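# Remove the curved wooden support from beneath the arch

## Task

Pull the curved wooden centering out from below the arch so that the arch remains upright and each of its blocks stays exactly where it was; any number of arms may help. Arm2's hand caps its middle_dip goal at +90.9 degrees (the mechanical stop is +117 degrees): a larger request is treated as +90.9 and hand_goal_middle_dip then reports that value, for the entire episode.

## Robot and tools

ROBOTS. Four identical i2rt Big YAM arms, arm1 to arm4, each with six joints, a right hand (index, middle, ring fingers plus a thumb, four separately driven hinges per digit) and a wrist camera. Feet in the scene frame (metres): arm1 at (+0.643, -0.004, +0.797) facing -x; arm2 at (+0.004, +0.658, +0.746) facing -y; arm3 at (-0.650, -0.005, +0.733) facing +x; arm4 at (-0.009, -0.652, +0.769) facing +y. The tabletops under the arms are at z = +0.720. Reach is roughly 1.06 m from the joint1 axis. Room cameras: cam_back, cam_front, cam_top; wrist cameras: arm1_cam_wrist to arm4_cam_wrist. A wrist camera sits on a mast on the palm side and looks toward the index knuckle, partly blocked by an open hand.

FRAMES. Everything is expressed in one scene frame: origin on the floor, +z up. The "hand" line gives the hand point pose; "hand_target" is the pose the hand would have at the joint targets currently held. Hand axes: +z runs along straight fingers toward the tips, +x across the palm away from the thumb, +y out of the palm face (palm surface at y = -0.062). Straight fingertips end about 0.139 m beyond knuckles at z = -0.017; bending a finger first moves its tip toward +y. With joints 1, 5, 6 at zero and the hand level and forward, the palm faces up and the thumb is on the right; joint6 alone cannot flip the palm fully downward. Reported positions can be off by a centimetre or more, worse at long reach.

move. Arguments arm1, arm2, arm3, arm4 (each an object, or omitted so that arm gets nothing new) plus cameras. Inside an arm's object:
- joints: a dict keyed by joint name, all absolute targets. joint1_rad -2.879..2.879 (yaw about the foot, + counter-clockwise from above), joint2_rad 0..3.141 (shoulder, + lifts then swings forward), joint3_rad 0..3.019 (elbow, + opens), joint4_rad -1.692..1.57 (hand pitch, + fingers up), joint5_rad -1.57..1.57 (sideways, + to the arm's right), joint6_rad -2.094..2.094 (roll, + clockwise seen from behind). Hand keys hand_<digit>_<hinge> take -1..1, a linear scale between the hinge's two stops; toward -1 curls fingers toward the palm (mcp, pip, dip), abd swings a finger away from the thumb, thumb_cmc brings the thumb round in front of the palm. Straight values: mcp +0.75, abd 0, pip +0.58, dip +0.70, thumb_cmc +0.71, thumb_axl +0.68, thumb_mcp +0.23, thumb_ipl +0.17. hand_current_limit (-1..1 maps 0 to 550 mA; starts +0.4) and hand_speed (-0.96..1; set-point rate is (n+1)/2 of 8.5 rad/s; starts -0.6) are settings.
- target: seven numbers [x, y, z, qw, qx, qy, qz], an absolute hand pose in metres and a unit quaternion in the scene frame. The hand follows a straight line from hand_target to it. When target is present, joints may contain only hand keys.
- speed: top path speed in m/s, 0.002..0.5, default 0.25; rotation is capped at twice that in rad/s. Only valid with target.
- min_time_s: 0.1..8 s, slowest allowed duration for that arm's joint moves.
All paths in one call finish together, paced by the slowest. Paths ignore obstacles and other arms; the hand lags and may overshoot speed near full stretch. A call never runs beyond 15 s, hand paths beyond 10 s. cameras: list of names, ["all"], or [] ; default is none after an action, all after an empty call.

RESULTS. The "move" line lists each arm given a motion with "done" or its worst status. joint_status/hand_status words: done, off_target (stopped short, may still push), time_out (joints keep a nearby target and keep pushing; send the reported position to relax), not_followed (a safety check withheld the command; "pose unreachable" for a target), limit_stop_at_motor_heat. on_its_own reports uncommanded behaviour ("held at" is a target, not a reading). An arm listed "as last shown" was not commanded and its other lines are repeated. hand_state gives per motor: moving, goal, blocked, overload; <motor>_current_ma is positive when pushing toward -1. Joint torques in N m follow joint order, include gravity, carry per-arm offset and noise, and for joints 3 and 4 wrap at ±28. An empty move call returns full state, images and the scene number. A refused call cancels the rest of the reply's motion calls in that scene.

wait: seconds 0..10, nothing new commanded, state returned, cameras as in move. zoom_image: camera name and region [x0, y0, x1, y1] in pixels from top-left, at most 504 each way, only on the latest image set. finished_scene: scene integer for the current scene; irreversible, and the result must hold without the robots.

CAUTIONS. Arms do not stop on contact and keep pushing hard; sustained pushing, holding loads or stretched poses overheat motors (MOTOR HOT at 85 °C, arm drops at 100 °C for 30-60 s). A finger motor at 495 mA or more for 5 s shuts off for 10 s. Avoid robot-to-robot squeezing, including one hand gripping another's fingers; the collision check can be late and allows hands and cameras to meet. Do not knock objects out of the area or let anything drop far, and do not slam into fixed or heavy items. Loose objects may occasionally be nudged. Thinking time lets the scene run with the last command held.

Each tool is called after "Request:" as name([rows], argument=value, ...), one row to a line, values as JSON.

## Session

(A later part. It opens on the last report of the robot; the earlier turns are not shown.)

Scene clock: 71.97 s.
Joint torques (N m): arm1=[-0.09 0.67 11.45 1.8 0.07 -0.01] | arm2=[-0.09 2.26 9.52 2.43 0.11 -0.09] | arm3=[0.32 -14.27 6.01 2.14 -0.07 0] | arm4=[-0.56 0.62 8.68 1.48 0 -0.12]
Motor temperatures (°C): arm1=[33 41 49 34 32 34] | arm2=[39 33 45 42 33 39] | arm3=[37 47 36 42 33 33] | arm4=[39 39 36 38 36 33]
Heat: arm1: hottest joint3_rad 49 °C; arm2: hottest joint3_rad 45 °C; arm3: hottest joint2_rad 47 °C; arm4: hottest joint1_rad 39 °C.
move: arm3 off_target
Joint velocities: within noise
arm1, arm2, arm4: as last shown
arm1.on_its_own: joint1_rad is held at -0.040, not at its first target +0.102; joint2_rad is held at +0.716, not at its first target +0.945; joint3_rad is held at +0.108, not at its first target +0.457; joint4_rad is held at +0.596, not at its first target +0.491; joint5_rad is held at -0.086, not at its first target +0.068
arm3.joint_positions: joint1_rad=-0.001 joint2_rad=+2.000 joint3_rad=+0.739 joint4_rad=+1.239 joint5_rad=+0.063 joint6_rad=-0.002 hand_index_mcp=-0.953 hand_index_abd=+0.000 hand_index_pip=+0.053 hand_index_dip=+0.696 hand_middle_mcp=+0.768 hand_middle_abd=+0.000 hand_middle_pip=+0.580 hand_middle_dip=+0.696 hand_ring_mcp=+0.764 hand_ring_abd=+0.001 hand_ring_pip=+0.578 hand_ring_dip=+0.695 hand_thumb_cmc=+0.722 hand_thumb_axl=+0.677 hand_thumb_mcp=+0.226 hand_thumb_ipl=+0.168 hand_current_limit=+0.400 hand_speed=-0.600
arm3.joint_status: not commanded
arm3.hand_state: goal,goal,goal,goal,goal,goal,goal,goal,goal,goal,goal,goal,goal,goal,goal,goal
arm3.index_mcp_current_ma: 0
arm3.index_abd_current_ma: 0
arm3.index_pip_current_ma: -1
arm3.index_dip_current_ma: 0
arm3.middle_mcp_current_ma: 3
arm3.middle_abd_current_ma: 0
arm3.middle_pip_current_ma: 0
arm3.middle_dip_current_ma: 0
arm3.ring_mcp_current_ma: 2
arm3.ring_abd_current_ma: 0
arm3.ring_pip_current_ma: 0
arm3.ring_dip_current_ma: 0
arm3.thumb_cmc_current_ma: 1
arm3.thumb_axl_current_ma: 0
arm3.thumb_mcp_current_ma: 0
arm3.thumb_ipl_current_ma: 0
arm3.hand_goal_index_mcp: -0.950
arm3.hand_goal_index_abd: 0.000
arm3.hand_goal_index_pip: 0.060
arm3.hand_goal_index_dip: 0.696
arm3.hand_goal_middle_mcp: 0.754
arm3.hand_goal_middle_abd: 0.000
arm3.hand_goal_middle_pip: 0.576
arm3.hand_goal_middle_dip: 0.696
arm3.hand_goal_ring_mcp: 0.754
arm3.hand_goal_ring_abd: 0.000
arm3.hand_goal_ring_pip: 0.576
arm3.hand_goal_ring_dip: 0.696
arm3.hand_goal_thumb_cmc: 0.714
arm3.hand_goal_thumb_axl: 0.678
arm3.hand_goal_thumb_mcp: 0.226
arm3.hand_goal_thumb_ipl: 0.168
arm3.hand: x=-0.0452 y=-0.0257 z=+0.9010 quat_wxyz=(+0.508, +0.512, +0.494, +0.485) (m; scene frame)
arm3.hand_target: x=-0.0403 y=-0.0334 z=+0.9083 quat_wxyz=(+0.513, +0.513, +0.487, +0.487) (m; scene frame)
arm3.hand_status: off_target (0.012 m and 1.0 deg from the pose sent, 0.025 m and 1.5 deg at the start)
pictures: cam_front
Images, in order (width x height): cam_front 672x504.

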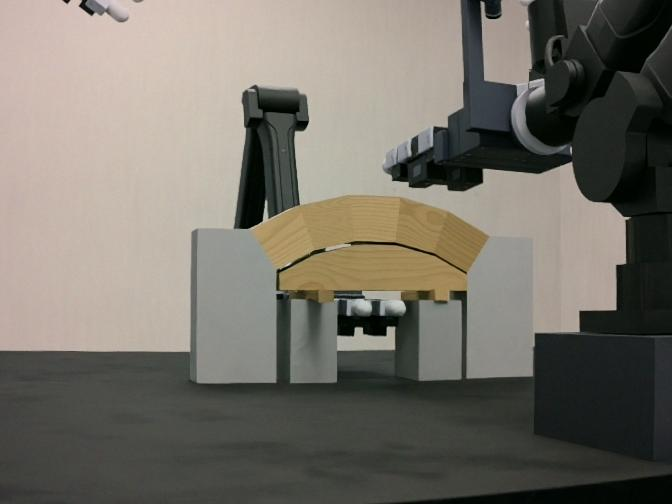

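Request:
move(arm3={"target": [-0.040, -0.0335, 0.890, 0.5171, 0.5086, 0.4822, 0.4912], "speed": 0.04})

Request:
move(arm3={"target": [-0.040, -0.0335, 0.9160, 0.5171, 0.5086, 0.4822, 0.4912], "speed": 0.02}, cameras=["cam_front"])

Request:
zoom_image(camera="cam_front", region=[260, 230, 480, 320])

Scene clock: 73.60 s.
Joint torques (N m): arm1=[-0.03 0.73 11.32 1.84 0.1 -0.04] | arm2=[-0.09 2.32 9.54 2.4 0.11 -0.09] | arm3=[1.08 -12.86 6.5 3.3 -0.07 -0.06] | arm4=[-0.56 0.67 8.68 1.5 0 -0.11]
Motor temperatures (°C): arm1=[33 41 49 34 32 34] | arm2=[39 33 45 42 33 39] | arm3=[37 47 36 42 33 33] | arm4=[39 39 36 38 36 33]
Heat: arm1: hottest joint3_rad 49 °C; arm2: hottest joint3_rad 45 °C; arm3: hottest joint2_rad 47 °C; arm4: hottest joint1_rad 39 °C.
move: arm3 done
Joint velocities: within noise
arm1, arm2, arm4: as last shown
arm1.on_its_own: joint1_rad is held at -0.040, not at its first target +0.102; joint2_rad is held at +0.716, not at its first target +0.945; joint3_rad is held at +0.108, not at its first target +0.457; joint4_rad is held at +0.596, not at its first target +0.491; joint5_rad is held at -0.086, not at its first target +0.068
arm3.joint_positions: joint1_rad=-0.001 joint2_rad=+2.046 joint3_rad=+0.745 joint4_rad=+1.285 joint5_rad=+0.063 joint6_rad=-0.002 hand_index_mcp=-0.953 hand_index_abd=+0.000 hand_index_pip=+0.053 hand_index_dip=+0.696 hand_middle_mcp=+0.768 hand_middle_abd=+0.000 hand_middle_pip=+0.580 hand_middle_dip=+0.696 hand_ring_mcp=+0.764 hand_ring_abd=+0.001 hand_ring_pip=+0.578 hand_ring_dip=+0.695 hand_thumb_cmc=+0.722 hand_thumb_axl=+0.677 hand_thumb_mcp=+0.226 hand_thumb_ipl=+0.168 hand_current_limit=+0.400 hand_speed=-0.600
arm3.joint_status: not commanded
arm3.hand_state: goal,goal,goal,goal,goal,goal,goal,goal,goal,goal,goal,goal,goal,goal,goal,goal
arm3.index_mcp_current_ma: 0
arm3.index_abd_current_ma: 0
arm3.index_pip_current_ma: -1
arm3.index_dip_current_ma: 0
arm3.middle_mcp_current_ma: 3
arm3.middle_abd_current_ma: 0
arm3.middle_pip_current_ma: 0
arm3.middle_dip_current_ma: 0
arm3.ring_mcp_current_ma: 2
arm3.ring_abd_current_ma: 0
arm3.ring_pip_current_ma: 0
arm3.ring_dip_current_ma: 0
arm3.thumb_cmc_current_ma: 1
arm3.thumb_axl_current_ma: 0
arm3.thumb_mcp_current_ma: 0
arm3.thumb_ipl_current_ma: 0
arm3.hand_goal_index_mcp: -0.950
arm3.hand_goal_index_abd: 0.000
arm3.hand_goal_index_pip: 0.060
arm3.hand_goal_index_dip: 0.696
arm3.hand_goal_middle_mcp: 0.754
arm3.hand_goal_middle_abd: 0.000
arm3.hand_goal_middle_pip: 0.576
arm3.hand_goal_middle_dip: 0.696
arm3.hand_goal_ring_mcp: 0.754
arm3.hand_goal_ring_abd: 0.000
arm3.hand_goal_ring_pip: 0.576
arm3.hand_goal_ring_dip: 0.696
arm3.hand_goal_thumb_cmc: 0.714
arm3.hand_goal_thumb_axl: 0.678
arm3.hand_goal_thumb_mcp: 0.226
arm3.hand_goal_thumb_ipl: 0.168
arm3.hand: x=-0.0460 y=-0.0257 z=+0.8874 quat_wxyz=(+0.510, +0.511, +0.492, +0.487) (m; scene frame)
arm3.hand_target: x=-0.0403 y=-0.0334 z=+0.8899 quat_wxyz=(+0.517, +0.509, +0.482, +0.491) (m; scene frame)
arm3.hand_status: done (0.010 m and 1.6 deg from the pose sent, 0.014 m and 1.9 deg at the start)
pictures: none

Scene clock: 75.43 s.
Joint torques (N m): arm1=[0.03 0.67 11.3 1.77 0.1 0] | arm2=[-0.03 2.32 9.54 2.41 0.11 -0.09] | arm3=[0.21 -14.56 5.93 2.04 -0.11 -0.03] | arm4=[-0.5 0.62 8.69 1.5 0.01 -0.12]
Motor temperatures (°C): arm1=[33 41 49 34 32 34] | arm2=[39 33 45 42 33 39] | arm3=[37 47 36 42 33 33] | arm4=[39 39 36 38 36 33]
Heat: arm1: hottest joint3_rad 49 °C; arm2: hottest joint3_rad 45 °C; arm3: hottest joint2_rad 47 °C; arm4: hottest joint1_rad 39 °C.
move: arm3 off_target
Joint velocities: within noise
arm1, arm2, arm4: as last shown
arm1.on_its_own: joint1_rad is held at -0.040, not at its first target +0.102; joint2_rad is held at +0.716, not at its first target +0.945; joint3_rad is held at +0.108, not at its first target +0.457; joint4_rad is held at +0.596, not at its first target +0.491; joint5_rad is held at -0.086, not at its first target +0.068
arm3.joint_positions: joint1_rad=-0.001 joint2_rad=+1.990 joint3_rad=+0.745 joint4_rad=+1.244 joint5_rad=+0.063 joint6_rad=-0.002 hand_index_mcp=-0.953 hand_index_abd=+0.000 hand_index_pip=+0.053 hand_index_dip=+0.696 hand_middle_mcp=+0.768 hand_middle_abd=+0.000 hand_middle_pip=+0.580 hand_middle_dip=+0.696 hand_ring_mcp=+0.764 hand_ring_abd=+0.001 hand_ring_pip=+0.578 hand_ring_dip=+0.695 hand_thumb_cmc=+0.722 hand_thumb_axl=+0.677 hand_thumb_mcp=+0.226 hand_thumb_ipl=+0.168 hand_current_limit=+0.400 hand_speed=-0.600
arm3.joint_status: not commanded
arm3.hand_state: goal,goal,goal,goal,goal,goal,goal,goal,goal,goal,goal,goal,goal,goal,goal,goal
arm3.index_mcp_current_ma: 0
arm3.index_abd_current_ma: 0
arm3.index_pip_current_ma: -1
arm3.index_dip_current_ma: 0
arm3.middle_mcp_current_ma: 3
arm3.middle_abd_current_ma: 0
arm3.middle_pip_current_ma: 0
arm3.middle_dip_current_ma: 0
arm3.ring_mcp_current_ma: 2
arm3.ring_abd_current_ma: 0
arm3.ring_pip_current_ma: 0
arm3.ring_dip_current_ma: 0
arm3.thumb_cmc_current_ma: 1
arm3.thumb_axl_current_ma: 0
arm3.thumb_mcp_current_ma: 0
arm3.thumb_ipl_current_ma: 0
arm3.hand_goal_index_mcp: -0.950
arm3.hand_goal_index_abd: 0.000
arm3.hand_goal_index_pip: 0.060
arm3.hand_goal_index_dip: 0.696
arm3.hand_goal_middle_mcp: 0.754
arm3.hand_goal_middle_abd: 0.000
arm3.hand_goal_middle_pip: 0.576
arm3.hand_goal_middle_dip: 0.696
arm3.hand_goal_ring_mcp: 0.754
arm3.hand_goal_ring_abd: 0.000
arm3.hand_goal_ring_pip: 0.576
arm3.hand_goal_ring_dip: 0.696
arm3.hand_goal_thumb_cmc: 0.714
arm3.hand_goal_thumb_axl: 0.678
arm3.hand_goal_thumb_mcp: 0.226
arm3.hand_goal_thumb_ipl: 0.168
arm3.hand: x=-0.0444 y=-0.0256 z=+0.9101 quat_wxyz=(+0.513, +0.507, +0.489, +0.490) (m; scene frame)
arm3.hand_target: x=-0.0402 y=-0.0334 z=+0.9162 quat_wxyz=(+0.517, +0.508, +0.482, +0.491) (m; scene frame)
arm3.hand_status: off_target (0.011 m and 0.9 deg from the pose sent, 0.030 m and 1.6 deg at the start)
pictures: cam_front
Images, in order (width x height): cam_front 672x504.

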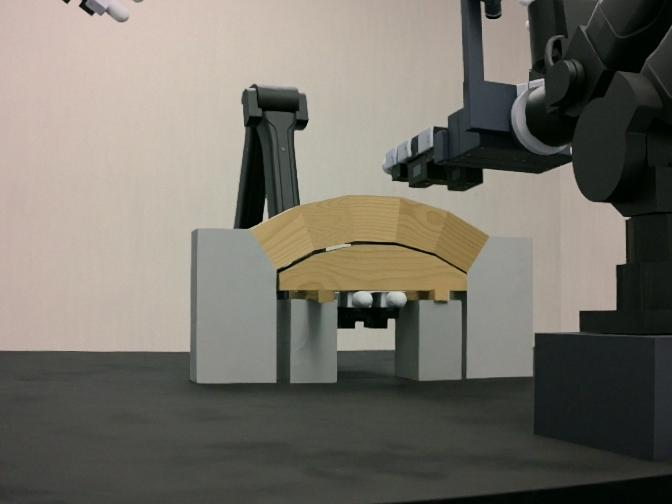

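Scaled by 2.291 from the camera's 672x504 image, which has a finer 960x720 frame.

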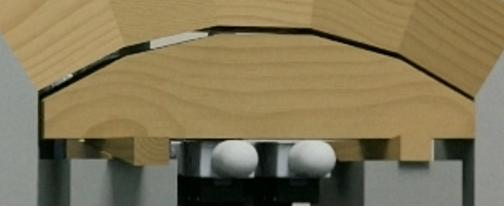

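Request:
move(arm3={"joints": {"hand_middle_mcp": 0.735, "hand_ring_mcp": 0.735}}, cameras=["cam_front"])

Request:
zoom_image(camera="cam_front", region=[260, 230, 480, 320])

Scene clock: 76.00 s.
Joint torques (N m): arm1=[0.15 0.38 11.43 1.8 0.1 -0.04] | arm2=[-0.09 2.26 9.52 2.4 0.11 -0.09] | arm3=[0.44 -14.21 6.28 2.18 -0.06 0.03] | arm4=[-0.56 0.67 8.69 1.5 0 -0.12]
Motor temperatures (°C): arm1=[33 41 49 34 32 34] | arm2=[39 33 45 42 33 39] | arm3=[37 47 36 42 33 33] | arm4=[39 39 37 38 36 33]
Heat: arm1: hottest joint3_rad 49 °C; arm2: hottest joint3_rad 45 °C; arm3: hottest joint2_rad 47 °C; arm4: hottest joint1_rad 39 °C.
move: arm3 off_target
Joint velocities: within noise
arm1, arm2, arm4: as last shown
arm1.on_its_own: joint1_rad is held at -0.040, not at its first target +0.102; joint2_rad is held at +0.716, not at its first target +0.945; joint3_rad is held at +0.108, not at its first target +0.457; joint4_rad is held at +0.596, not at its first target +0.491; joint5_rad is held at -0.086, not at its first target +0.068
arm3.joint_positions: joint1_rad=-0.001 joint2_rad=+1.990 joint3_rad=+0.745 joint4_rad=+1.243 joint5_rad=+0.063 joint6_rad=-0.002 hand_index_mcp=-0.953 hand_index_abd=+0.000 hand_index_pip=+0.053 hand_index_dip=+0.696 hand_middle_mcp=+0.759 hand_middle_abd=+0.000 hand_middle_pip=+0.580 hand_middle_dip=+0.696 hand_ring_mcp=+0.757 hand_ring_abd=+0.001 hand_ring_pip=+0.578 hand_ring_dip=+0.695 hand_thumb_cmc=+0.722 hand_thumb_axl=+0.677 hand_thumb_mcp=+0.226 hand_thumb_ipl=+0.168 hand_current_limit=+0.400 hand_speed=-0.600
arm3.joint_status: hand_middle_mcp off_target (ended at +0.759, target +0.735); hand_ring_mcp off_target (ended at +0.757, target +0.735)
arm3.hand_state: goal,goal,goal,goal,blocked,goal,goal,goal,blocked,goal,goal,goal,goal,goal,goal,goal
arm3.index_mcp_current_ma: 0
arm3.index_abd_current_ma: 0
arm3.index_pip_current_ma: -1
arm3.index_dip_current_ma: 0
arm3.middle_mcp_current_ma: 9
arm3.middle_abd_current_ma: 0
arm3.middle_pip_current_ma: 0
arm3.middle_dip_current_ma: 0
arm3.ring_mcp_current_ma: 7
arm3.ring_abd_current_ma: 0
arm3.ring_pip_current_ma: 0
arm3.ring_dip_current_ma: 0
arm3.thumb_cmc_current_ma: 1
arm3.thumb_axl_current_ma: 0
arm3.thumb_mcp_current_ma: 0
arm3.thumb_ipl_current_ma: 0
arm3.hand_goal_index_mcp: -0.950
arm3.hand_goal_index_abd: 0.000
arm3.hand_goal_index_pip: 0.060
arm3.hand_goal_index_dip: 0.696
arm3.hand_goal_middle_mcp: 0.736
arm3.hand_goal_middle_abd: 0.000
arm3.hand_goal_middle_pip: 0.576
arm3.hand_goal_middle_dip: 0.696
arm3.hand_goal_ring_mcp: 0.736
arm3.hand_goal_ring_abd: 0.000
arm3.hand_goal_ring_pip: 0.576
arm3.hand_goal_ring_dip: 0.696
arm3.hand_goal_thumb_cmc: 0.714
arm3.hand_goal_thumb_axl: 0.678
arm3.hand_goal_thumb_mcp: 0.226
arm3.hand_goal_thumb_ipl: 0.168
arm3.hand: x=-0.0444 y=-0.0256 z=+0.9100 quat_wxyz=(+0.513, +0.507, +0.489, +0.490) (m; scene frame)
arm3.hand_target: x=-0.0402 y=-0.0334 z=+0.9161 quat_wxyz=(+0.517, +0.508, +0.482, +0.491) (m; scene frame)
arm3.hand_status: not commanded
pictures: cam_front
Images, in order (width x height): cam_front 672x504.

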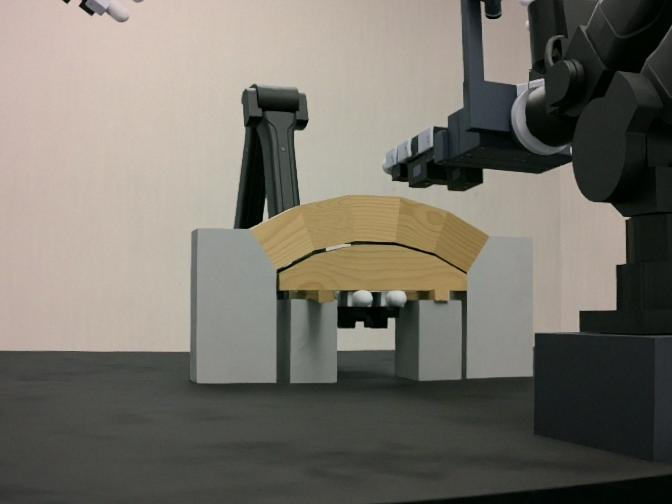

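Scaled by 2.291 from the camera's 672x504 image, which has a finer 960x720 frame.

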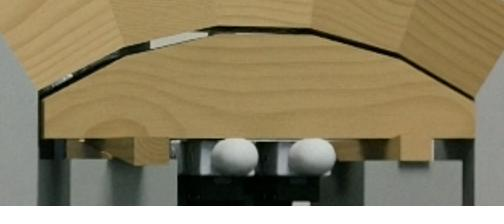

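Request:
move(arm3={"joints": {"hand_middle_mcp": 0.70, "hand_ring_mcp": 0.70}}, cameras=["cam_front"])

Request:
zoom_image(camera="cam_front", region=[260, 230, 480, 320])

Scene clock: 77.00 s.
Joint torques (N m): arm1=[-0.26 0.44 11.33 1.74 0.1 -0.01] | arm2=[-0.03 2.32 9.52 2.41 0.11 -0.09] | arm3=[0.15 -13.92 6.09 2.43 -0.07 0.02] | arm4=[-0.67 0.62 8.68 1.48 0.01 -0.11]
Motor temperatures (°C): arm1=[33 41 49 34 32 34] | arm2=[39 33 45 42 33 39] | arm3=[37 47 36 42 33 33] | arm4=[39 39 37 38 36 33]
Heat: arm1: hottest joint3_rad 49 °C; arm2: hottest joint3_rad 45 °C; arm3: hottest joint2_rad 47 °C; arm4: hottest joint1_rad 39 °C.
move: arm3 off_target
Joint velocities: within noise
arm1, arm2, arm4: as last shown
arm1.on_its_own: joint1_rad is held at -0.040, not at its first target +0.102; joint2_rad is held at +0.716, not at its first target +0.945; joint3_rad is held at +0.108, not at its first target +0.457; joint4_rad is held at +0.596, not at its first target +0.491; joint5_rad is held at -0.086, not at its first target +0.068
arm3.joint_positions: joint1_rad=-0.001 joint2_rad=+1.990 joint3_rad=+0.745 joint4_rad=+1.238 joint5_rad=+0.063 joint6_rad=-0.002 hand_index_mcp=-0.953 hand_index_abd=+0.000 hand_index_pip=+0.053 hand_index_dip=+0.696 hand_middle_mcp=+0.740 hand_middle_abd=+0.000 hand_middle_pip=+0.582 hand_middle_dip=+0.696 hand_ring_mcp=+0.735 hand_ring_abd=+0.001 hand_ring_pip=+0.580 hand_ring_dip=+0.696 hand_thumb_cmc=+0.722 hand_thumb_axl=+0.677 hand_thumb_mcp=+0.226 hand_thumb_ipl=+0.168 hand_current_limit=+0.400 hand_speed=-0.600
arm3.joint_status: hand_middle_mcp off_target (ended at +0.740, target +0.700); hand_ring_mcp off_target (ended at +0.735, target +0.700)
arm3.hand_state: goal,goal,goal,goal,blocked,goal,goal,goal,blocked,goal,goal,goal,goal,goal,goal,goal
arm3.index_mcp_current_ma: 0
arm3.index_abd_current_ma: 0
arm3.index_pip_current_ma: -1
arm3.index_dip_current_ma: 0
arm3.middle_mcp_current_ma: 28
arm3.middle_abd_current_ma: 0
arm3.middle_pip_current_ma: 1
arm3.middle_dip_current_ma: 0
arm3.ring_mcp_current_ma: 21
arm3.ring_abd_current_ma: 0
arm3.ring_pip_current_ma: 0
arm3.ring_dip_current_ma: 0
arm3.thumb_cmc_current_ma: 1
arm3.thumb_axl_current_ma: 0
arm3.thumb_mcp_current_ma: 0
arm3.thumb_ipl_current_ma: 0
arm3.hand_goal_index_mcp: -0.950
arm3.hand_goal_index_abd: 0.000
arm3.hand_goal_index_pip: 0.060
arm3.hand_goal_index_dip: 0.696
arm3.hand_goal_middle_mcp: 0.700
arm3.hand_goal_middle_abd: 0.000
arm3.hand_goal_middle_pip: 0.576
arm3.hand_goal_middle_dip: 0.696
arm3.hand_goal_ring_mcp: 0.700
arm3.hand_goal_ring_abd: 0.000
arm3.hand_goal_ring_pip: 0.576
arm3.hand_goal_ring_dip: 0.696
arm3.hand_goal_thumb_cmc: 0.714
arm3.hand_goal_thumb_axl: 0.678
arm3.hand_goal_thumb_mcp: 0.226
arm3.hand_goal_thumb_ipl: 0.168
arm3.hand: x=-0.0439 y=-0.0256 z=+0.9086 quat_wxyz=(+0.512, +0.509, +0.490, +0.489) (m; scene frame)
arm3.hand_target: x=-0.0402 y=-0.0334 z=+0.9162 quat_wxyz=(+0.517, +0.508, +0.482, +0.491) (m; scene frame)
arm3.hand_status: not commanded
pictures: cam_front
Images, in order (width x height): cam_front 672x504.

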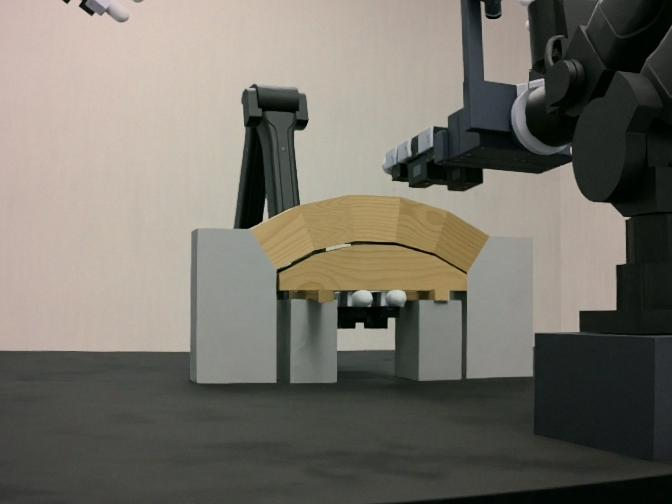

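Scaled by 2.291 from the camera's 672x504 image, which has a finer 960x720 frame.

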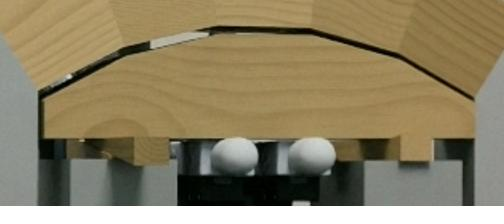

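Request:
move(arm3={"joints": {"hand_middle_mcp": 0.65, "hand_ring_mcp": 0.65}}, cameras=["cam_front"])

Request:
zoom_image(camera="cam_front", region=[260, 230, 480, 320])

Scene clock: 77.77 s.
Joint torques (N m): arm1=[0.03 0.38 11.43 1.95 0.09 -0.06] | arm2=[-0.09 2.32 9.52 2.41 0.11 -0.09] | arm3=[0.26 -14.39 6.22 2.65 -0.07 -0.02] | arm4=[-0.56 0.67 8.69 1.47 0 -0.11]
Motor temperatures (°C): arm1=[33 41 49 34 32 34] | arm2=[39 33 45 42 33 39] | arm3=[37 47 36 42 33 33] | arm4=[39 39 37 38 36 33]
Heat: arm1: hottest joint3_rad 49 °C; arm2: hottest joint3_rad 45 °C; arm3: hottest joint2_rad 47 °C; arm4: hottest joint1_rad 39 °C.
move: arm3 off_target
Joint velocities: within noise
arm1, arm2, arm4: as last shown
arm1.on_its_own: joint1_rad is held at -0.040, not at its first target +0.102; joint2_rad is held at +0.716, not at its first target +0.945; joint3_rad is held at +0.108, not at its first target +0.457; joint4_rad is held at +0.596, not at its first target +0.491; joint5_rad is held at -0.086, not at its first target +0.068
arm3.joint_positions: joint1_rad=-0.001 joint2_rad=+1.990 joint3_rad=+0.745 joint4_rad=+1.229 joint5_rad=+0.063 joint6_rad=-0.002 hand_index_mcp=-0.953 hand_index_abd=+0.000 hand_index_pip=+0.053 hand_index_dip=+0.696 hand_middle_mcp=+0.711 hand_middle_abd=+0.000 hand_middle_pip=+0.587 hand_middle_dip=+0.698 hand_ring_mcp=+0.706 hand_ring_abd=+0.001 hand_ring_pip=+0.586 hand_ring_dip=+0.698 hand_thumb_cmc=+0.722 hand_thumb_axl=+0.677 hand_thumb_mcp=+0.226 hand_thumb_ipl=+0.168 hand_current_limit=+0.400 hand_speed=-0.600
arm3.joint_status: hand_middle_mcp off_target (ended at +0.711, target +0.650); hand_ring_mcp off_target (ended at +0.706, target +0.650)
arm3.hand_state: goal,goal,goal,goal,blocked,goal,goal,goal,blocked,goal,goal,goal,goal,goal,goal,goal
arm3.index_mcp_current_ma: 0
arm3.index_abd_current_ma: 0
arm3.index_pip_current_ma: -1
arm3.index_dip_current_ma: 0
arm3.middle_mcp_current_ma: 63
arm3.middle_abd_current_ma: 0
arm3.middle_pip_current_ma: 2
arm3.middle_dip_current_ma: 0
arm3.ring_mcp_current_ma: 53
arm3.ring_abd_current_ma: 0
arm3.ring_pip_current_ma: 1
arm3.ring_dip_current_ma: 0
arm3.thumb_cmc_current_ma: 1
arm3.thumb_axl_current_ma: 0
arm3.thumb_mcp_current_ma: 0
arm3.thumb_ipl_current_ma: 0
arm3.hand_goal_index_mcp: -0.950
arm3.hand_goal_index_abd: 0.000
arm3.hand_goal_index_pip: 0.060
arm3.hand_goal_index_dip: 0.696
arm3.hand_goal_middle_mcp: 0.650
arm3.hand_goal_middle_abd: 0.000
arm3.hand_goal_middle_pip: 0.576
arm3.hand_goal_middle_dip: 0.696
arm3.hand_goal_ring_mcp: 0.650
arm3.hand_goal_ring_abd: 0.000
arm3.hand_goal_ring_pip: 0.576
arm3.hand_goal_ring_dip: 0.696
arm3.hand_goal_thumb_cmc: 0.714
arm3.hand_goal_thumb_axl: 0.678
arm3.hand_goal_thumb_mcp: 0.226
arm3.hand_goal_thumb_ipl: 0.168
arm3.hand: x=-0.0432 y=-0.0255 z=+0.9065 quat_wxyz=(+0.510, +0.511, +0.492, +0.487) (m; scene frame)
arm3.hand_target: x=-0.0402 y=-0.0334 z=+0.9162 quat_wxyz=(+0.517, +0.508, +0.482, +0.491) (m; scene frame)
arm3.hand_status: not commanded
pictures: cam_front
Images, in order (width x height): cam_front 672x504.

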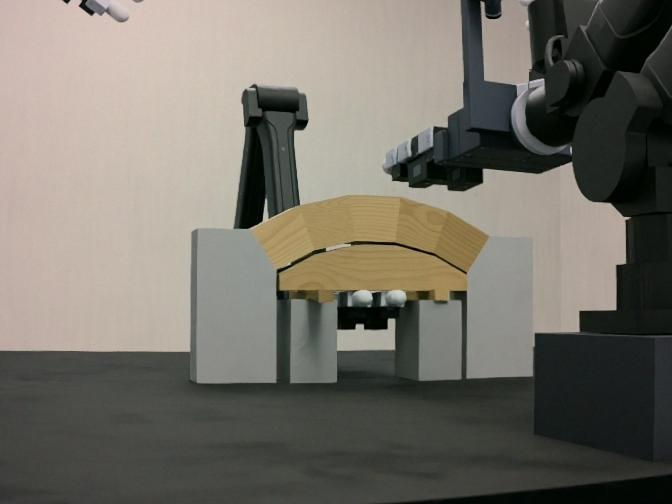

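Scaled by 2.291 from the camera's 672x504 image, which has a finer 960x720 frame.

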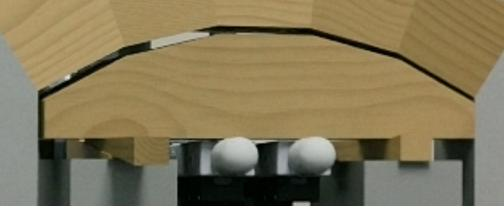

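Request:
move(arm3={"target": [-0.040, -0.0335, 0.920, 0.5171, 0.5086, 0.4822, 0.4912], "speed": 0.02}, cameras=["cam_front"])

Request:
zoom_image(camera="cam_front", region=[260, 230, 480, 320])

Scene clock: 79.00 s.
Joint torques (N m): arm1=[-0.21 0.56 11.43 1.87 0.07 -0.04] | arm2=[-0.09 2.32 9.54 2.41 0.11 -0.1] | arm3=[0.26 -15.56 5.81 2.63 -0.08 0.04] | arm4=[-0.56 0.56 8.72 1.48 0 -0.11]
Motor temperatures (°C): arm1=[33 41 49 34 32 34] | arm2=[39 33 45 42 33 39] | arm3=[37 47 36 42 33 33] | arm4=[39 39 37 38 36 33]
Heat: arm1: hottest joint3_rad 49 °C; arm2: hottest joint3_rad 45 °C; arm3: hottest joint2_rad 47 °C; arm4: hottest joint1_rad 39 °C.
move: arm3 off_target
Joint velocities: within noise
arm1.joint_positions: joint1_rad=-0.048 joint2_rad=+0.708 joint3_rad=+0.080 joint4_rad=+0.598 joint5_rad=-0.089 joint6_rad=+0.011 hand_index_mcp=-0.753 hand_index_abd=+0.001 hand_index_pip=-0.590 hand_index_dip=+0.696 hand_middle_mcp=+0.764 hand_middle_abd=+0.001 hand_middle_pip=+0.577 hand_middle_dip=+0.696 hand_ring_mcp=+0.763 hand_ring_abd=+0.001 hand_ring_pip=+0.577 hand_ring_dip=+0.696 hand_thumb_cmc=+0.723 hand_thumb_axl=+0.677 hand_thumb_mcp=+0.226 hand_thumb_ipl=+0.168 hand_current_limit=+0.400 hand_speed=-0.600
arm1.joint_status: not commanded
arm1.hand_state: goal,goal,goal,goal,goal,goal,goal,goal,goal,goal,goal,goal,goal,goal,goal,goal
arm1.index_mcp_current_ma: 0
arm1.index_abd_current_ma: 0
arm1.index_pip_current_ma: 0
arm1.index_dip_current_ma: 0
arm1.middle_mcp_current_ma: 2
arm1.middle_abd_current_ma: 0
arm1.middle_pip_current_ma: 0
arm1.middle_dip_current_ma: 0
arm1.ring_mcp_current_ma: 2
arm1.ring_abd_current_ma: 0
arm1.ring_pip_current_ma: 0
arm1.ring_dip_current_ma: 0
arm1.thumb_cmc_current_ma: 1
arm1.thumb_axl_current_ma: 0
arm1.thumb_mcp_current_ma: 0
arm1.thumb_ipl_current_ma: 0
arm1.hand_goal_index_mcp: -0.752
arm1.hand_goal_index_abd: 0.000
arm1.hand_goal_index_pip: -0.590
arm1.hand_goal_index_dip: 0.696
arm1.hand_goal_middle_mcp: 0.754
arm1.hand_goal_middle_abd: 0.000
arm1.hand_goal_middle_pip: 0.576
arm1.hand_goal_middle_dip: 0.696
arm1.hand_goal_ring_mcp: 0.754
arm1.hand_goal_ring_abd: 0.000
arm1.hand_goal_ring_pip: 0.576
arm1.hand_goal_ring_dip: 0.696
arm1.hand_goal_thumb_cmc: 0.714
arm1.hand_goal_thumb_axl: 0.678
arm1.hand_goal_thumb_mcp: 0.226
arm1.hand_goal_thumb_ipl: 0.168
arm1.on_its_own: joint1_rad is held at -0.040, not at its first target +0.102; joint2_rad is held at +0.716, not at its first target +0.945; joint3_rad is held at +0.108, not at its first target +0.457; joint4_rad is held at +0.596, not at its first target +0.491; joint5_rad is held at -0.086, not at its first target +0.068
arm1.hand: x=+0.3046 y=+0.0315 z=+1.0771 quat_wxyz=(-0.496, -0.507, +0.510, +0.487) (m; scene frame)
arm1.hand_target: x=+0.2988 y=+0.0298 z=+1.0897 quat_wxyz=(-0.501, -0.504, +0.504, +0.491) (m; scene frame)
arm1.hand_status: not commanded
arm2.joint_positions: joint1_rad=+0.026 joint2_rad=+0.643 joint3_rad=+1.411 joint4_rad=-1.287 joint5_rad=+0.093 joint6_rad=+1.162 hand_index_mcp=+0.755 hand_index_abd=+0.000 hand_index_pip=+0.577 hand_index_dip=+0.696 hand_middle_mcp=+0.755 hand_middle_abd=+0.000 hand_middle_pip=+0.577 hand_middle_dip=+0.696 hand_ring_mcp=+0.755 hand_ring_abd=+0.000 hand_ring_pip=+0.577 hand_ring_dip=+0.696 hand_thumb_cmc=+0.715 hand_thumb_axl=+0.677 hand_thumb_mcp=+0.226 hand_thumb_ipl=+0.168 hand_current_limit=+0.400 hand_speed=-0.600
arm2.joint_status: not commanded
arm2.hand_state: goal,goal,goal,goal,goal,goal,goal,goal,goal,goal,goal,goal,goal,goal,goal,goal
arm2.index_mcp_current_ma: 0
arm2.index_abd_current_ma: 0
arm2.index_pip_current_ma: 0
arm2.index_dip_current_ma: 0
arm2.middle_mcp_current_ma: 0
arm2.middle_abd_current_ma: 0
arm2.middle_pip_current_ma: 0
arm2.middle_dip_current_ma: 0
arm2.ring_mcp_current_ma: 0
arm2.ring_abd_current_ma: 0
arm2.ring_pip_current_ma: 0
arm2.ring_dip_current_ma: 0
arm2.thumb_cmc_current_ma: 0
arm2.thumb_axl_current_ma: 0
arm2.thumb_mcp_current_ma: 0
arm2.thumb_ipl_current_ma: 0
arm2.hand_goal_index_mcp: 0.754
arm2.hand_goal_index_abd: 0.000
arm2.hand_goal_index_pip: 0.576
arm2.hand_goal_index_dip: 0.696
arm2.hand_goal_middle_mcp: 0.754
arm2.hand_goal_middle_abd: 0.000
arm2.hand_goal_middle_pip: 0.576
arm2.hand_goal_middle_dip: 0.696
arm2.hand_goal_ring_mcp: 0.754
arm2.hand_goal_ring_abd: 0.000
arm2.hand_goal_ring_pip: 0.576
arm2.hand_goal_ring_dip: 0.696
arm2.hand_goal_thumb_cmc: 0.714
arm2.hand_goal_thumb_axl: 0.678
arm2.hand_goal_thumb_mcp: 0.226
arm2.hand_goal_thumb_ipl: 0.168
arm2.hand: x=-0.1014 y=+0.4106 z=+1.3164 quat_wxyz=(+0.442, +0.708, -0.495, +0.241) (m; scene frame)
arm2.hand_target: x=-0.1015 y=+0.4137 z=+1.3285 quat_wxyz=(+0.451, +0.702, -0.492, +0.248) (m; scene frame)
arm2.hand_status: not commanded
arm3.joint_positions: joint1_rad=-0.002 joint2_rad=+1.990 joint3_rad=+0.745 joint4_rad=+1.223 joint5_rad=+0.063 joint6_rad=-0.002 hand_index_mcp=-0.953 hand_index_abd=+0.000 hand_index_pip=+0.053 hand_index_dip=+0.696 hand_middle_mcp=+0.700 hand_middle_abd=+0.000 hand_middle_pip=+0.587 hand_middle_dip=+0.698 hand_ring_mcp=+0.695 hand_ring_abd=+0.001 hand_ring_pip=+0.586 hand_ring_dip=+0.698 hand_thumb_cmc=+0.722 hand_thumb_axl=+0.677 hand_thumb_mcp=+0.226 hand_thumb_ipl=+0.168 hand_current_limit=+0.400 hand_speed=-0.600
arm3.joint_status: not commanded
arm3.hand_state: goal,goal,goal,goal,blocked,goal,goal,goal,blocked,goal,goal,goal,goal,goal,goal,goal
arm3.index_mcp_current_ma: 0
arm3.index_abd_current_ma: 0
arm3.index_pip_current_ma: -1
arm3.index_dip_current_ma: 0
arm3.middle_mcp_current_ma: 43
arm3.middle_abd_current_ma: 0
arm3.middle_pip_current_ma: 2
arm3.middle_dip_current_ma: 0
arm3.ring_mcp_current_ma: 35
arm3.ring_abd_current_ma: 0
arm3.ring_pip_current_ma: 1
arm3.ring_dip_current_ma: 0
arm3.thumb_cmc_current_ma: 1
arm3.thumb_axl_current_ma: 0
arm3.thumb_mcp_current_ma: 0
arm3.thumb_ipl_current_ma: 0
arm3.hand_goal_index_mcp: -0.950
arm3.hand_goal_index_abd: 0.000
arm3.hand_goal_index_pip: 0.060
arm3.hand_goal_index_dip: 0.696
arm3.hand_goal_middle_mcp: 0.650
arm3.hand_goal_middle_abd: 0.000
arm3.hand_goal_middle_pip: 0.576
arm3.hand_goal_middle_dip: 0.696
arm3.hand_goal_ring_mcp: 0.650
arm3.hand_goal_ring_abd: 0.000
arm3.hand_goal_ring_pip: 0.576
arm3.hand_goal_ring_dip: 0.696
arm3.hand_goal_thumb_cmc: 0.714
arm3.hand_goal_thumb_axl: 0.678
arm3.hand_goal_thumb_mcp: 0.226
arm3.hand_goal_thumb_ipl: 0.168
arm3.hand: x=-0.0427 y=-0.0258 z=+0.9050 quat_wxyz=(+0.508, +0.512, +0.494, +0.485) (m; scene frame)
arm3.hand_target: x=-0.0403 y=-0.0335 z=+0.9201 quat_wxyz=(+0.517, +0.509, +0.482, +0.491) (m; scene frame)
arm3.hand_status: off_target (0.017 m and 1.9 deg from the pose sent, 0.016 m and 1.6 deg at the start)
arm4.joint_positions: joint1_rad=+0.002 joint2_rad=+0.640 joint3_rad=+1.352 joint4_rad=-1.260 joint5_rad=-0.057 joint6_rad=+1.182 hand_index_mcp=+0.754 hand_index_abd=+0.000 hand_index_pip=+0.577 hand_index_dip=+0.696 hand_middle_mcp=+0.754 hand_middle_abd=+0.000 hand_middle_pip=+0.577 hand_middle_dip=+0.696 hand_ring_mcp=+0.754 hand_ring_abd=+0.000 hand_ring_pip=+0.577 hand_ring_dip=+0.696 hand_thumb_cmc=+0.714 hand_thumb_axl=+0.677 hand_thumb_mcp=+0.226 hand_thumb_ipl=+0.168 hand_current_limit=+0.400 hand_speed=-0.600
arm4.joint_status: not commanded
arm4.hand_state: goal,goal,goal,goal,goal,goal,goal,goal,goal,goal,goal,goal,goal,goal,goal,goal
arm4.index_mcp_current_ma: 0
arm4.index_abd_current_ma: 0
arm4.index_pip_current_ma: 0
arm4.index_dip_current_ma: 0
arm4.middle_mcp_current_ma: 0
arm4.middle_abd_current_ma: 0
arm4.middle_pip_current_ma: 0
arm4.middle_dip_current_ma: 0
arm4.ring_mcp_current_ma: 0
arm4.ring_abd_current_ma: 0
arm4.ring_pip_current_ma: 0
arm4.ring_dip_current_ma: 0
arm4.thumb_cmc_current_ma: 0
arm4.thumb_axl_current_ma: 0
arm4.thumb_mcp_current_ma: 0
arm4.thumb_ipl_current_ma: 0
arm4.hand_goal_index_mcp: 0.754
arm4.hand_goal_index_abd: 0.000
arm4.hand_goal_index_pip: 0.576
arm4.hand_goal_index_dip: 0.696
arm4.hand_goal_middle_mcp: 0.754
arm4.hand_goal_middle_abd: 0.000
arm4.hand_goal_middle_pip: 0.576
arm4.hand_goal_middle_dip: 0.696
arm4.hand_goal_ring_mcp: 0.754
arm4.hand_goal_ring_abd: 0.000
arm4.hand_goal_ring_pip: 0.576
arm4.hand_goal_ring_dip: 0.696
arm4.hand_goal_thumb_cmc: 0.714
arm4.hand_goal_thumb_axl: 0.678
arm4.hand_goal_thumb_mcp: 0.226
arm4.hand_goal_thumb_ipl: 0.168
arm4.hand: x=+0.0525 y=-0.3823 z=+1.3097 quat_wxyz=(-0.296, +0.459, +0.741, +0.392) (m; scene frame)
arm4.hand_target: x=+0.0524 y=-0.3847 z=+1.3217 quat_wxyz=(-0.302, +0.455, +0.736, +0.401) (m; scene frame)
arm4.hand_status: not commanded
pictures: cam_front
Images, in order (width x height): cam_front 672x504.

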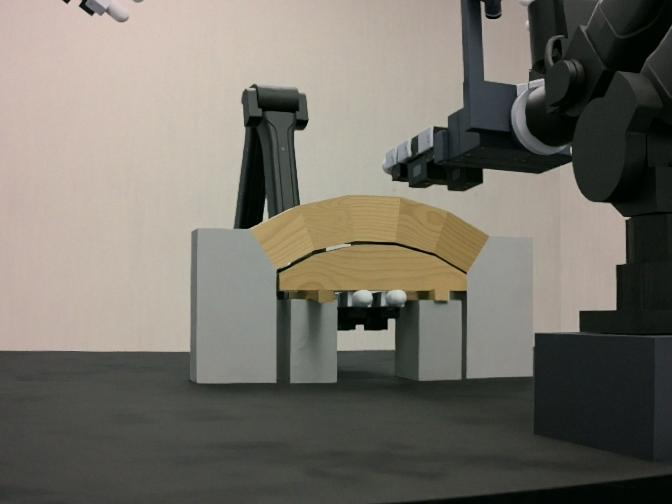

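Scaled by 2.291 from the camera's 672x504 image, which has a finer 960x720 frame.

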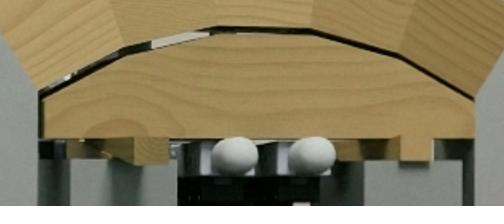

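Request:
move(arm3={"joints": {"joint4_rad": 1.26, "hand_middle_mcp": 0.70, "hand_ring_mcp": 0.70}, "min_time_s": 1}, cameras=["cam_front"])

Request:
zoom_image(camera="cam_front", region=[260, 230, 480, 320])

Scene clock: 81.80 s.
Joint torques (N m): arm1=[0.09 0.44 11.44 1.88 0.1 -0.06] | arm2=[-0.09 2.32 9.52 2.41 0.11 -0.09] | arm3=[0.26 -15.91 6.02 3.99 -0.13 0.02] | arm4=[-0.62 0.56 8.72 1.48 0 -0.11]
Motor temperatures (°C): arm1=[33 41 49 34 32 34] | arm2=[39 33 45 42 33 39] | arm3=[37 47 36 42 33 33] | arm4=[39 39 37 38 36 33]
Heat: arm1: hottest joint3_rad 49 °C; arm2: hottest joint3_rad 45 °C; arm3: hottest joint2_rad 47 °C; arm4: hottest joint1_rad 39 °C.
move: arm3 off_target
Joint velocities: within noise
arm1, arm2, arm4: as last shown
arm1.on_its_own: joint1_rad is held at -0.040, not at its first target +0.102; joint2_rad is held at +0.716, not at its first target +0.945; joint3_rad is held at +0.108, not at its first target +0.457; joint4_rad is held at +0.596, not at its first target +0.491; joint5_rad is held at -0.086, not at its first target +0.068
arm3.joint_positions: joint1_rad=-0.002 joint2_rad=+1.986 joint3_rad=+0.745 joint4_rad=+1.227 joint5_rad=+0.063 joint6_rad=-0.002 hand_index_mcp=-0.953 hand_index_abd=+0.000 hand_index_pip=+0.053 hand_index_dip=+0.696 hand_middle_mcp=+0.725 hand_middle_abd=+0.000 hand_middle_pip=+0.586 hand_middle_dip=+0.698 hand_ring_mcp=+0.721 hand_ring_abd=+0.001 hand_ring_pip=+0.584 hand_ring_dip=+0.698 hand_thumb_cmc=+0.722 hand_thumb_axl=+0.677 hand_thumb_mcp=+0.226 hand_thumb_ipl=+0.168 hand_current_limit=+0.400 hand_speed=-0.600
arm3.joint_status: hand_middle_mcp off_target (ended at +0.725, target +0.700); hand_ring_mcp off_target (ended at +0.721, target +0.700); the others done
arm3.hand_state: goal,goal,goal,goal,blocked,goal,goal,goal,blocked,goal,goal,goal,goal,goal,goal,goal
arm3.index_mcp_current_ma: 0
arm3.index_abd_current_ma: 0
arm3.index_pip_current_ma: -1
arm3.index_dip_current_ma: 0
arm3.middle_mcp_current_ma: 11
arm3.middle_abd_current_ma: 0
arm3.middle_pip_current_ma: 2
arm3.middle_dip_current_ma: 0
arm3.ring_mcp_current_ma: 8
arm3.ring_abd_current_ma: 0
arm3.ring_pip_current_ma: 1
arm3.ring_dip_current_ma: 0
arm3.thumb_cmc_current_ma: 1
arm3.thumb_axl_current_ma: 0
arm3.thumb_mcp_current_ma: 0
arm3.thumb_ipl_current_ma: 0
arm3.hand_goal_index_mcp: -0.950
arm3.hand_goal_index_abd: 0.000
arm3.hand_goal_index_pip: 0.060
arm3.hand_goal_index_dip: 0.696
arm3.hand_goal_middle_mcp: 0.700
arm3.hand_goal_middle_abd: 0.000
arm3.hand_goal_middle_pip: 0.576
arm3.hand_goal_middle_dip: 0.696
arm3.hand_goal_ring_mcp: 0.700
arm3.hand_goal_ring_abd: 0.000
arm3.hand_goal_ring_pip: 0.576
arm3.hand_goal_ring_dip: 0.696
arm3.hand_goal_thumb_cmc: 0.714
arm3.hand_goal_thumb_axl: 0.678
arm3.hand_goal_thumb_mcp: 0.226
arm3.hand_goal_thumb_ipl: 0.168
arm3.hand: x=-0.0432 y=-0.0258 z=+0.9081 quat_wxyz=(+0.510, +0.511, +0.492, +0.487) (m; scene frame)
arm3.hand_target: x=-0.0437 y=-0.0336 z=+0.9288 quat_wxyz=(+0.526, +0.500, +0.473, +0.500) (m; scene frame)
arm3.hand_status: not commanded
pictures: cam_front
Images, in order (width x height): cam_front 672x504.

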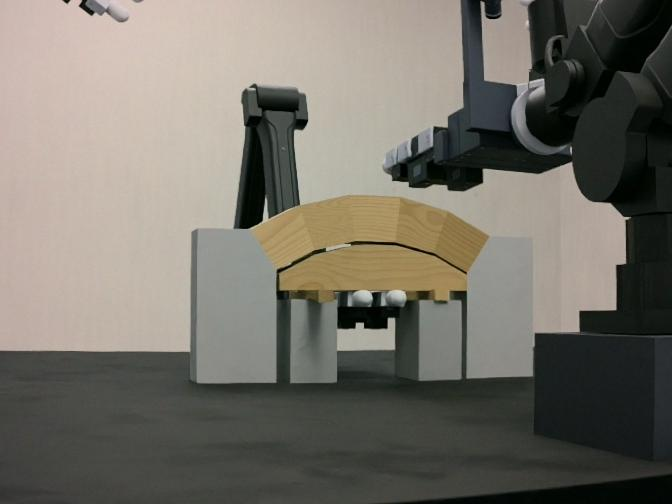

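Scaled by 2.291 from the camera's 672x504 image, which has a finer 960x720 frame.

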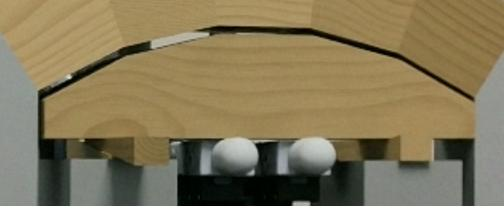

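Request:
move(arm3={"joints": {"hand_middle_mcp": 0.64, "hand_ring_mcp": 0.64}}, cameras=["cam_front"])

Request:
zoom_image(camera="cam_front", region=[260, 230, 480, 320])

Scene clock: 82.53 s.
Joint torques (N m): arm1=[0.09 0.62 11.33 1.83 0.1 -0.03] | arm2=[-0.15 2.32 9.51 2.41 0.11 -0.1] | arm3=[0.56 -15.56 6.09 3.99 -0.12 -0.02] | arm4=[-0.62 0.67 8.72 1.5 0 -0.12]
Motor temperatures (°C): arm1=[33 41 49 34 32 34] | arm2=[39 33 45 42 33 39] | arm3=[37 47 36 42 33 33] | arm4=[39 39 37 38 36 33]
Heat: arm1: hottest joint3_rad 49 °C; arm2: hottest joint3_rad 45 °C; arm3: hottest joint2_rad 47 °C; arm4: hottest joint1_rad 39 °C.
move: arm3 off_target
Joint velocities: within noise
arm1, arm2, arm4: as last shown
arm1.on_its_own: joint1_rad is held at -0.040, not at its first target +0.102; joint2_rad is held at +0.716, not at its first target +0.945; joint3_rad is held at +0.108, not at its first target +0.457; joint4_rad is held at +0.596, not at its first target +0.491; joint5_rad is held at -0.086, not at its first target +0.068
arm3.joint_positions: joint1_rad=-0.002 joint2_rad=+1.986 joint3_rad=+0.745 joint4_rad=+1.227 joint5_rad=+0.063 joint6_rad=-0.002 hand_index_mcp=-0.953 hand_index_abd=+0.000 hand_index_pip=+0.054 hand_index_dip=+0.696 hand_middle_mcp=+0.710 hand_middle_abd=+0.000 hand_middle_pip=+0.591 hand_middle_dip=+0.699 hand_ring_mcp=+0.704 hand_ring_abd=+0.001 hand_ring_pip=+0.590 hand_ring_dip=+0.700 hand_thumb_cmc=+0.722 hand_thumb_axl=+0.677 hand_thumb_mcp=+0.226 hand_thumb_ipl=+0.168 hand_current_limit=+0.400 hand_speed=-0.600
arm3.joint_status: hand_middle_mcp off_target (ended at +0.710, target +0.640); hand_ring_mcp off_target (ended at +0.704, target +0.640)
arm3.hand_state: goal,goal,goal,goal,blocked,goal,goal,goal,blocked,goal,goal,goal,goal,goal,goal,goal
arm3.index_mcp_current_ma: 0
arm3.index_abd_current_ma: 0
arm3.index_pip_current_ma: -1
arm3.index_dip_current_ma: 0
arm3.middle_mcp_current_ma: 83
arm3.middle_abd_current_ma: 0
arm3.middle_pip_current_ma: 4
arm3.middle_dip_current_ma: 0
arm3.ring_mcp_current_ma: 69
arm3.ring_abd_current_ma: 0
arm3.ring_pip_current_ma: 3
arm3.ring_dip_current_ma: 0
arm3.thumb_cmc_current_ma: 1
arm3.thumb_axl_current_ma: 0
arm3.thumb_mcp_current_ma: 0
arm3.thumb_ipl_current_ma: 0
arm3.hand_goal_index_mcp: -0.950
arm3.hand_goal_index_abd: 0.000
arm3.hand_goal_index_pip: 0.060
arm3.hand_goal_index_dip: 0.696
arm3.hand_goal_middle_mcp: 0.640
arm3.hand_goal_middle_abd: 0.000
arm3.hand_goal_middle_pip: 0.576
arm3.hand_goal_middle_dip: 0.696
arm3.hand_goal_ring_mcp: 0.640
arm3.hand_goal_ring_abd: 0.000
arm3.hand_goal_ring_pip: 0.576
arm3.hand_goal_ring_dip: 0.696
arm3.hand_goal_thumb_cmc: 0.714
arm3.hand_goal_thumb_axl: 0.678
arm3.hand_goal_thumb_mcp: 0.226
arm3.hand_goal_thumb_ipl: 0.168
arm3.hand: x=-0.0432 y=-0.0258 z=+0.9081 quat_wxyz=(+0.510, +0.511, +0.492, +0.487) (m; scene frame)
arm3.hand_target: x=-0.0437 y=-0.0336 z=+0.9288 quat_wxyz=(+0.526, +0.500, +0.473, +0.500) (m; scene frame)
arm3.hand_status: not commanded
pictures: cam_front
Images, in order (width x height): cam_front 672x504.

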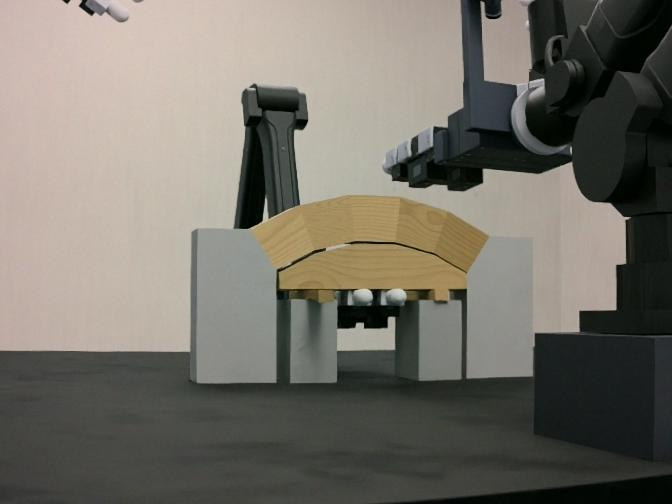

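Scaled by 2.291 from the camera's 672x504 image, which has a finer 960x720 frame.

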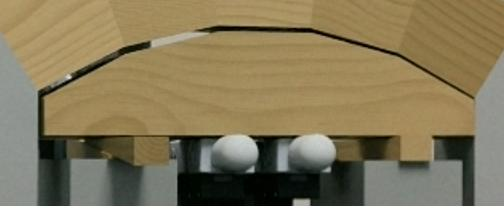

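Request:
move(arm1={"joints": {"hand_middle_mcp": -0.95, "hand_middle_pip": 0.06}, "target": [0.25, -0.022, 1.02, 0.2988, 0.6408, -0.6408, -0.2988], "speed": 0.15}, cameras=["cam_top", "cam_front"])

Scene clock: 87.23 s.
Joint torques (N m): arm1=[0.09 -0.56 14.53 1.18 0.25 0.1] | arm2=[-0.09 2.32 9.52 2.41 0.11 -0.09] | arm3=[0.73 -15.03 6.09 3.95 -0.08 -0.02] | arm4=[-0.56 0.62 8.69 1.5 0 -0.11]
Motor temperatures (°C): arm1=[33 41 50 34 32 34] | arm2=[39 33 46 41 33 39] | arm3=[37 47 36 42 33 33] | arm4=[39 39 37 38 36 33]
Heat: arm1: hottest joint3_rad 50 °C; arm2: hottest joint3_rad 46 °C; arm3: hottest joint2_rad 47 °C; arm4: hottest joint1_rad 39 °C.
move: arm1 off_target
Joint velocities: within noise
arm1.joint_positions: joint1_rad=+0.223 joint2_rad=+0.719 joint3_rad=+0.361 joint4_rad=-0.387 joint5_rad=+0.144 joint6_rad=+0.117 hand_index_mcp=-0.752 hand_index_abd=+0.001 hand_index_pip=-0.590 hand_index_dip=+0.696 hand_middle_mcp=-0.949 hand_middle_abd=+0.001 hand_middle_pip=+0.061 hand_middle_dip=+0.696 hand_ring_mcp=+0.763 hand_ring_abd=+0.001 hand_ring_pip=+0.577 hand_ring_dip=+0.696 hand_thumb_cmc=+0.723 hand_thumb_axl=+0.677 hand_thumb_mcp=+0.225 hand_thumb_ipl=+0.168 hand_current_limit=+0.400 hand_speed=-0.600
arm1.joint_status: all done
arm1.hand_state: goal,goal,goal,goal,goal,goal,goal,goal,goal,goal,goal,goal,goal,goal,goal,goal
arm1.index_mcp_current_ma: 0
arm1.index_abd_current_ma: 0
arm1.index_pip_current_ma: 0
arm1.index_dip_current_ma: 0
arm1.middle_mcp_current_ma: 0
arm1.middle_abd_current_ma: 0
arm1.middle_pip_current_ma: 0
arm1.middle_dip_current_ma: 0
arm1.ring_mcp_current_ma: 2
arm1.ring_abd_current_ma: 0
arm1.ring_pip_current_ma: 0
arm1.ring_dip_current_ma: 0
arm1.thumb_cmc_current_ma: 1
arm1.thumb_axl_current_ma: 0
arm1.thumb_mcp_current_ma: 0
arm1.thumb_ipl_current_ma: 0
arm1.hand_goal_index_mcp: -0.752
arm1.hand_goal_index_abd: 0.000
arm1.hand_goal_index_pip: -0.590
arm1.hand_goal_index_dip: 0.696
arm1.hand_goal_middle_mcp: -0.950
arm1.hand_goal_middle_abd: 0.000
arm1.hand_goal_middle_pip: 0.060
arm1.hand_goal_middle_dip: 0.696
arm1.hand_goal_ring_mcp: 0.754
arm1.hand_goal_ring_abd: 0.000
arm1.hand_goal_ring_pip: 0.576
arm1.hand_goal_ring_dip: 0.696
arm1.hand_goal_thumb_cmc: 0.714
arm1.hand_goal_thumb_axl: 0.678
arm1.hand_goal_thumb_mcp: 0.226
arm1.hand_goal_thumb_ipl: 0.168
arm1.hand: x=+0.2656 y=-0.0180 z=+0.9896 quat_wxyz=(-0.282, -0.650, +0.644, +0.289) (m; scene frame)
arm1.hand_target: x=+0.2523 y=-0.0220 z=+1.0200 quat_wxyz=(-0.299, -0.641, +0.641, +0.299) (m; scene frame)
arm1.hand_status: off_target (0.034 m and 2.5 deg from the pose sent, 0.095 m and 38.1 deg at the start)
arm2, arm3, arm4: as last shown
pictures: cam_front, cam_top
Images, in order (width x height): cam_front 672x504, cam_top 672x504.

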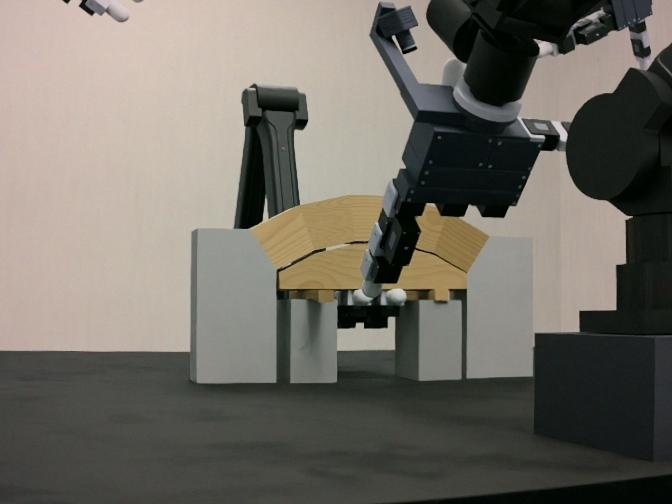

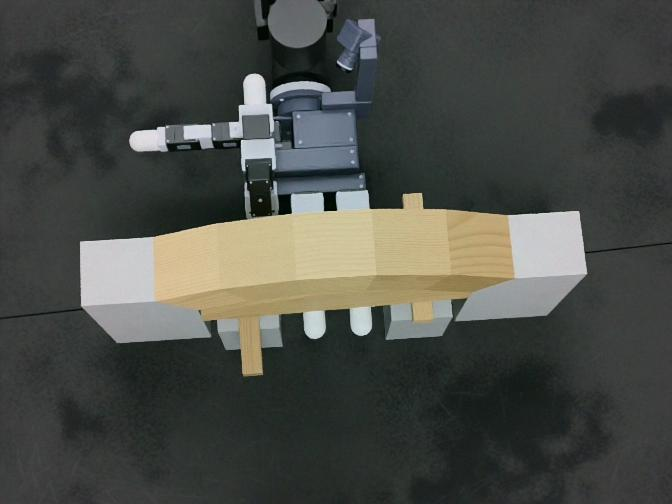

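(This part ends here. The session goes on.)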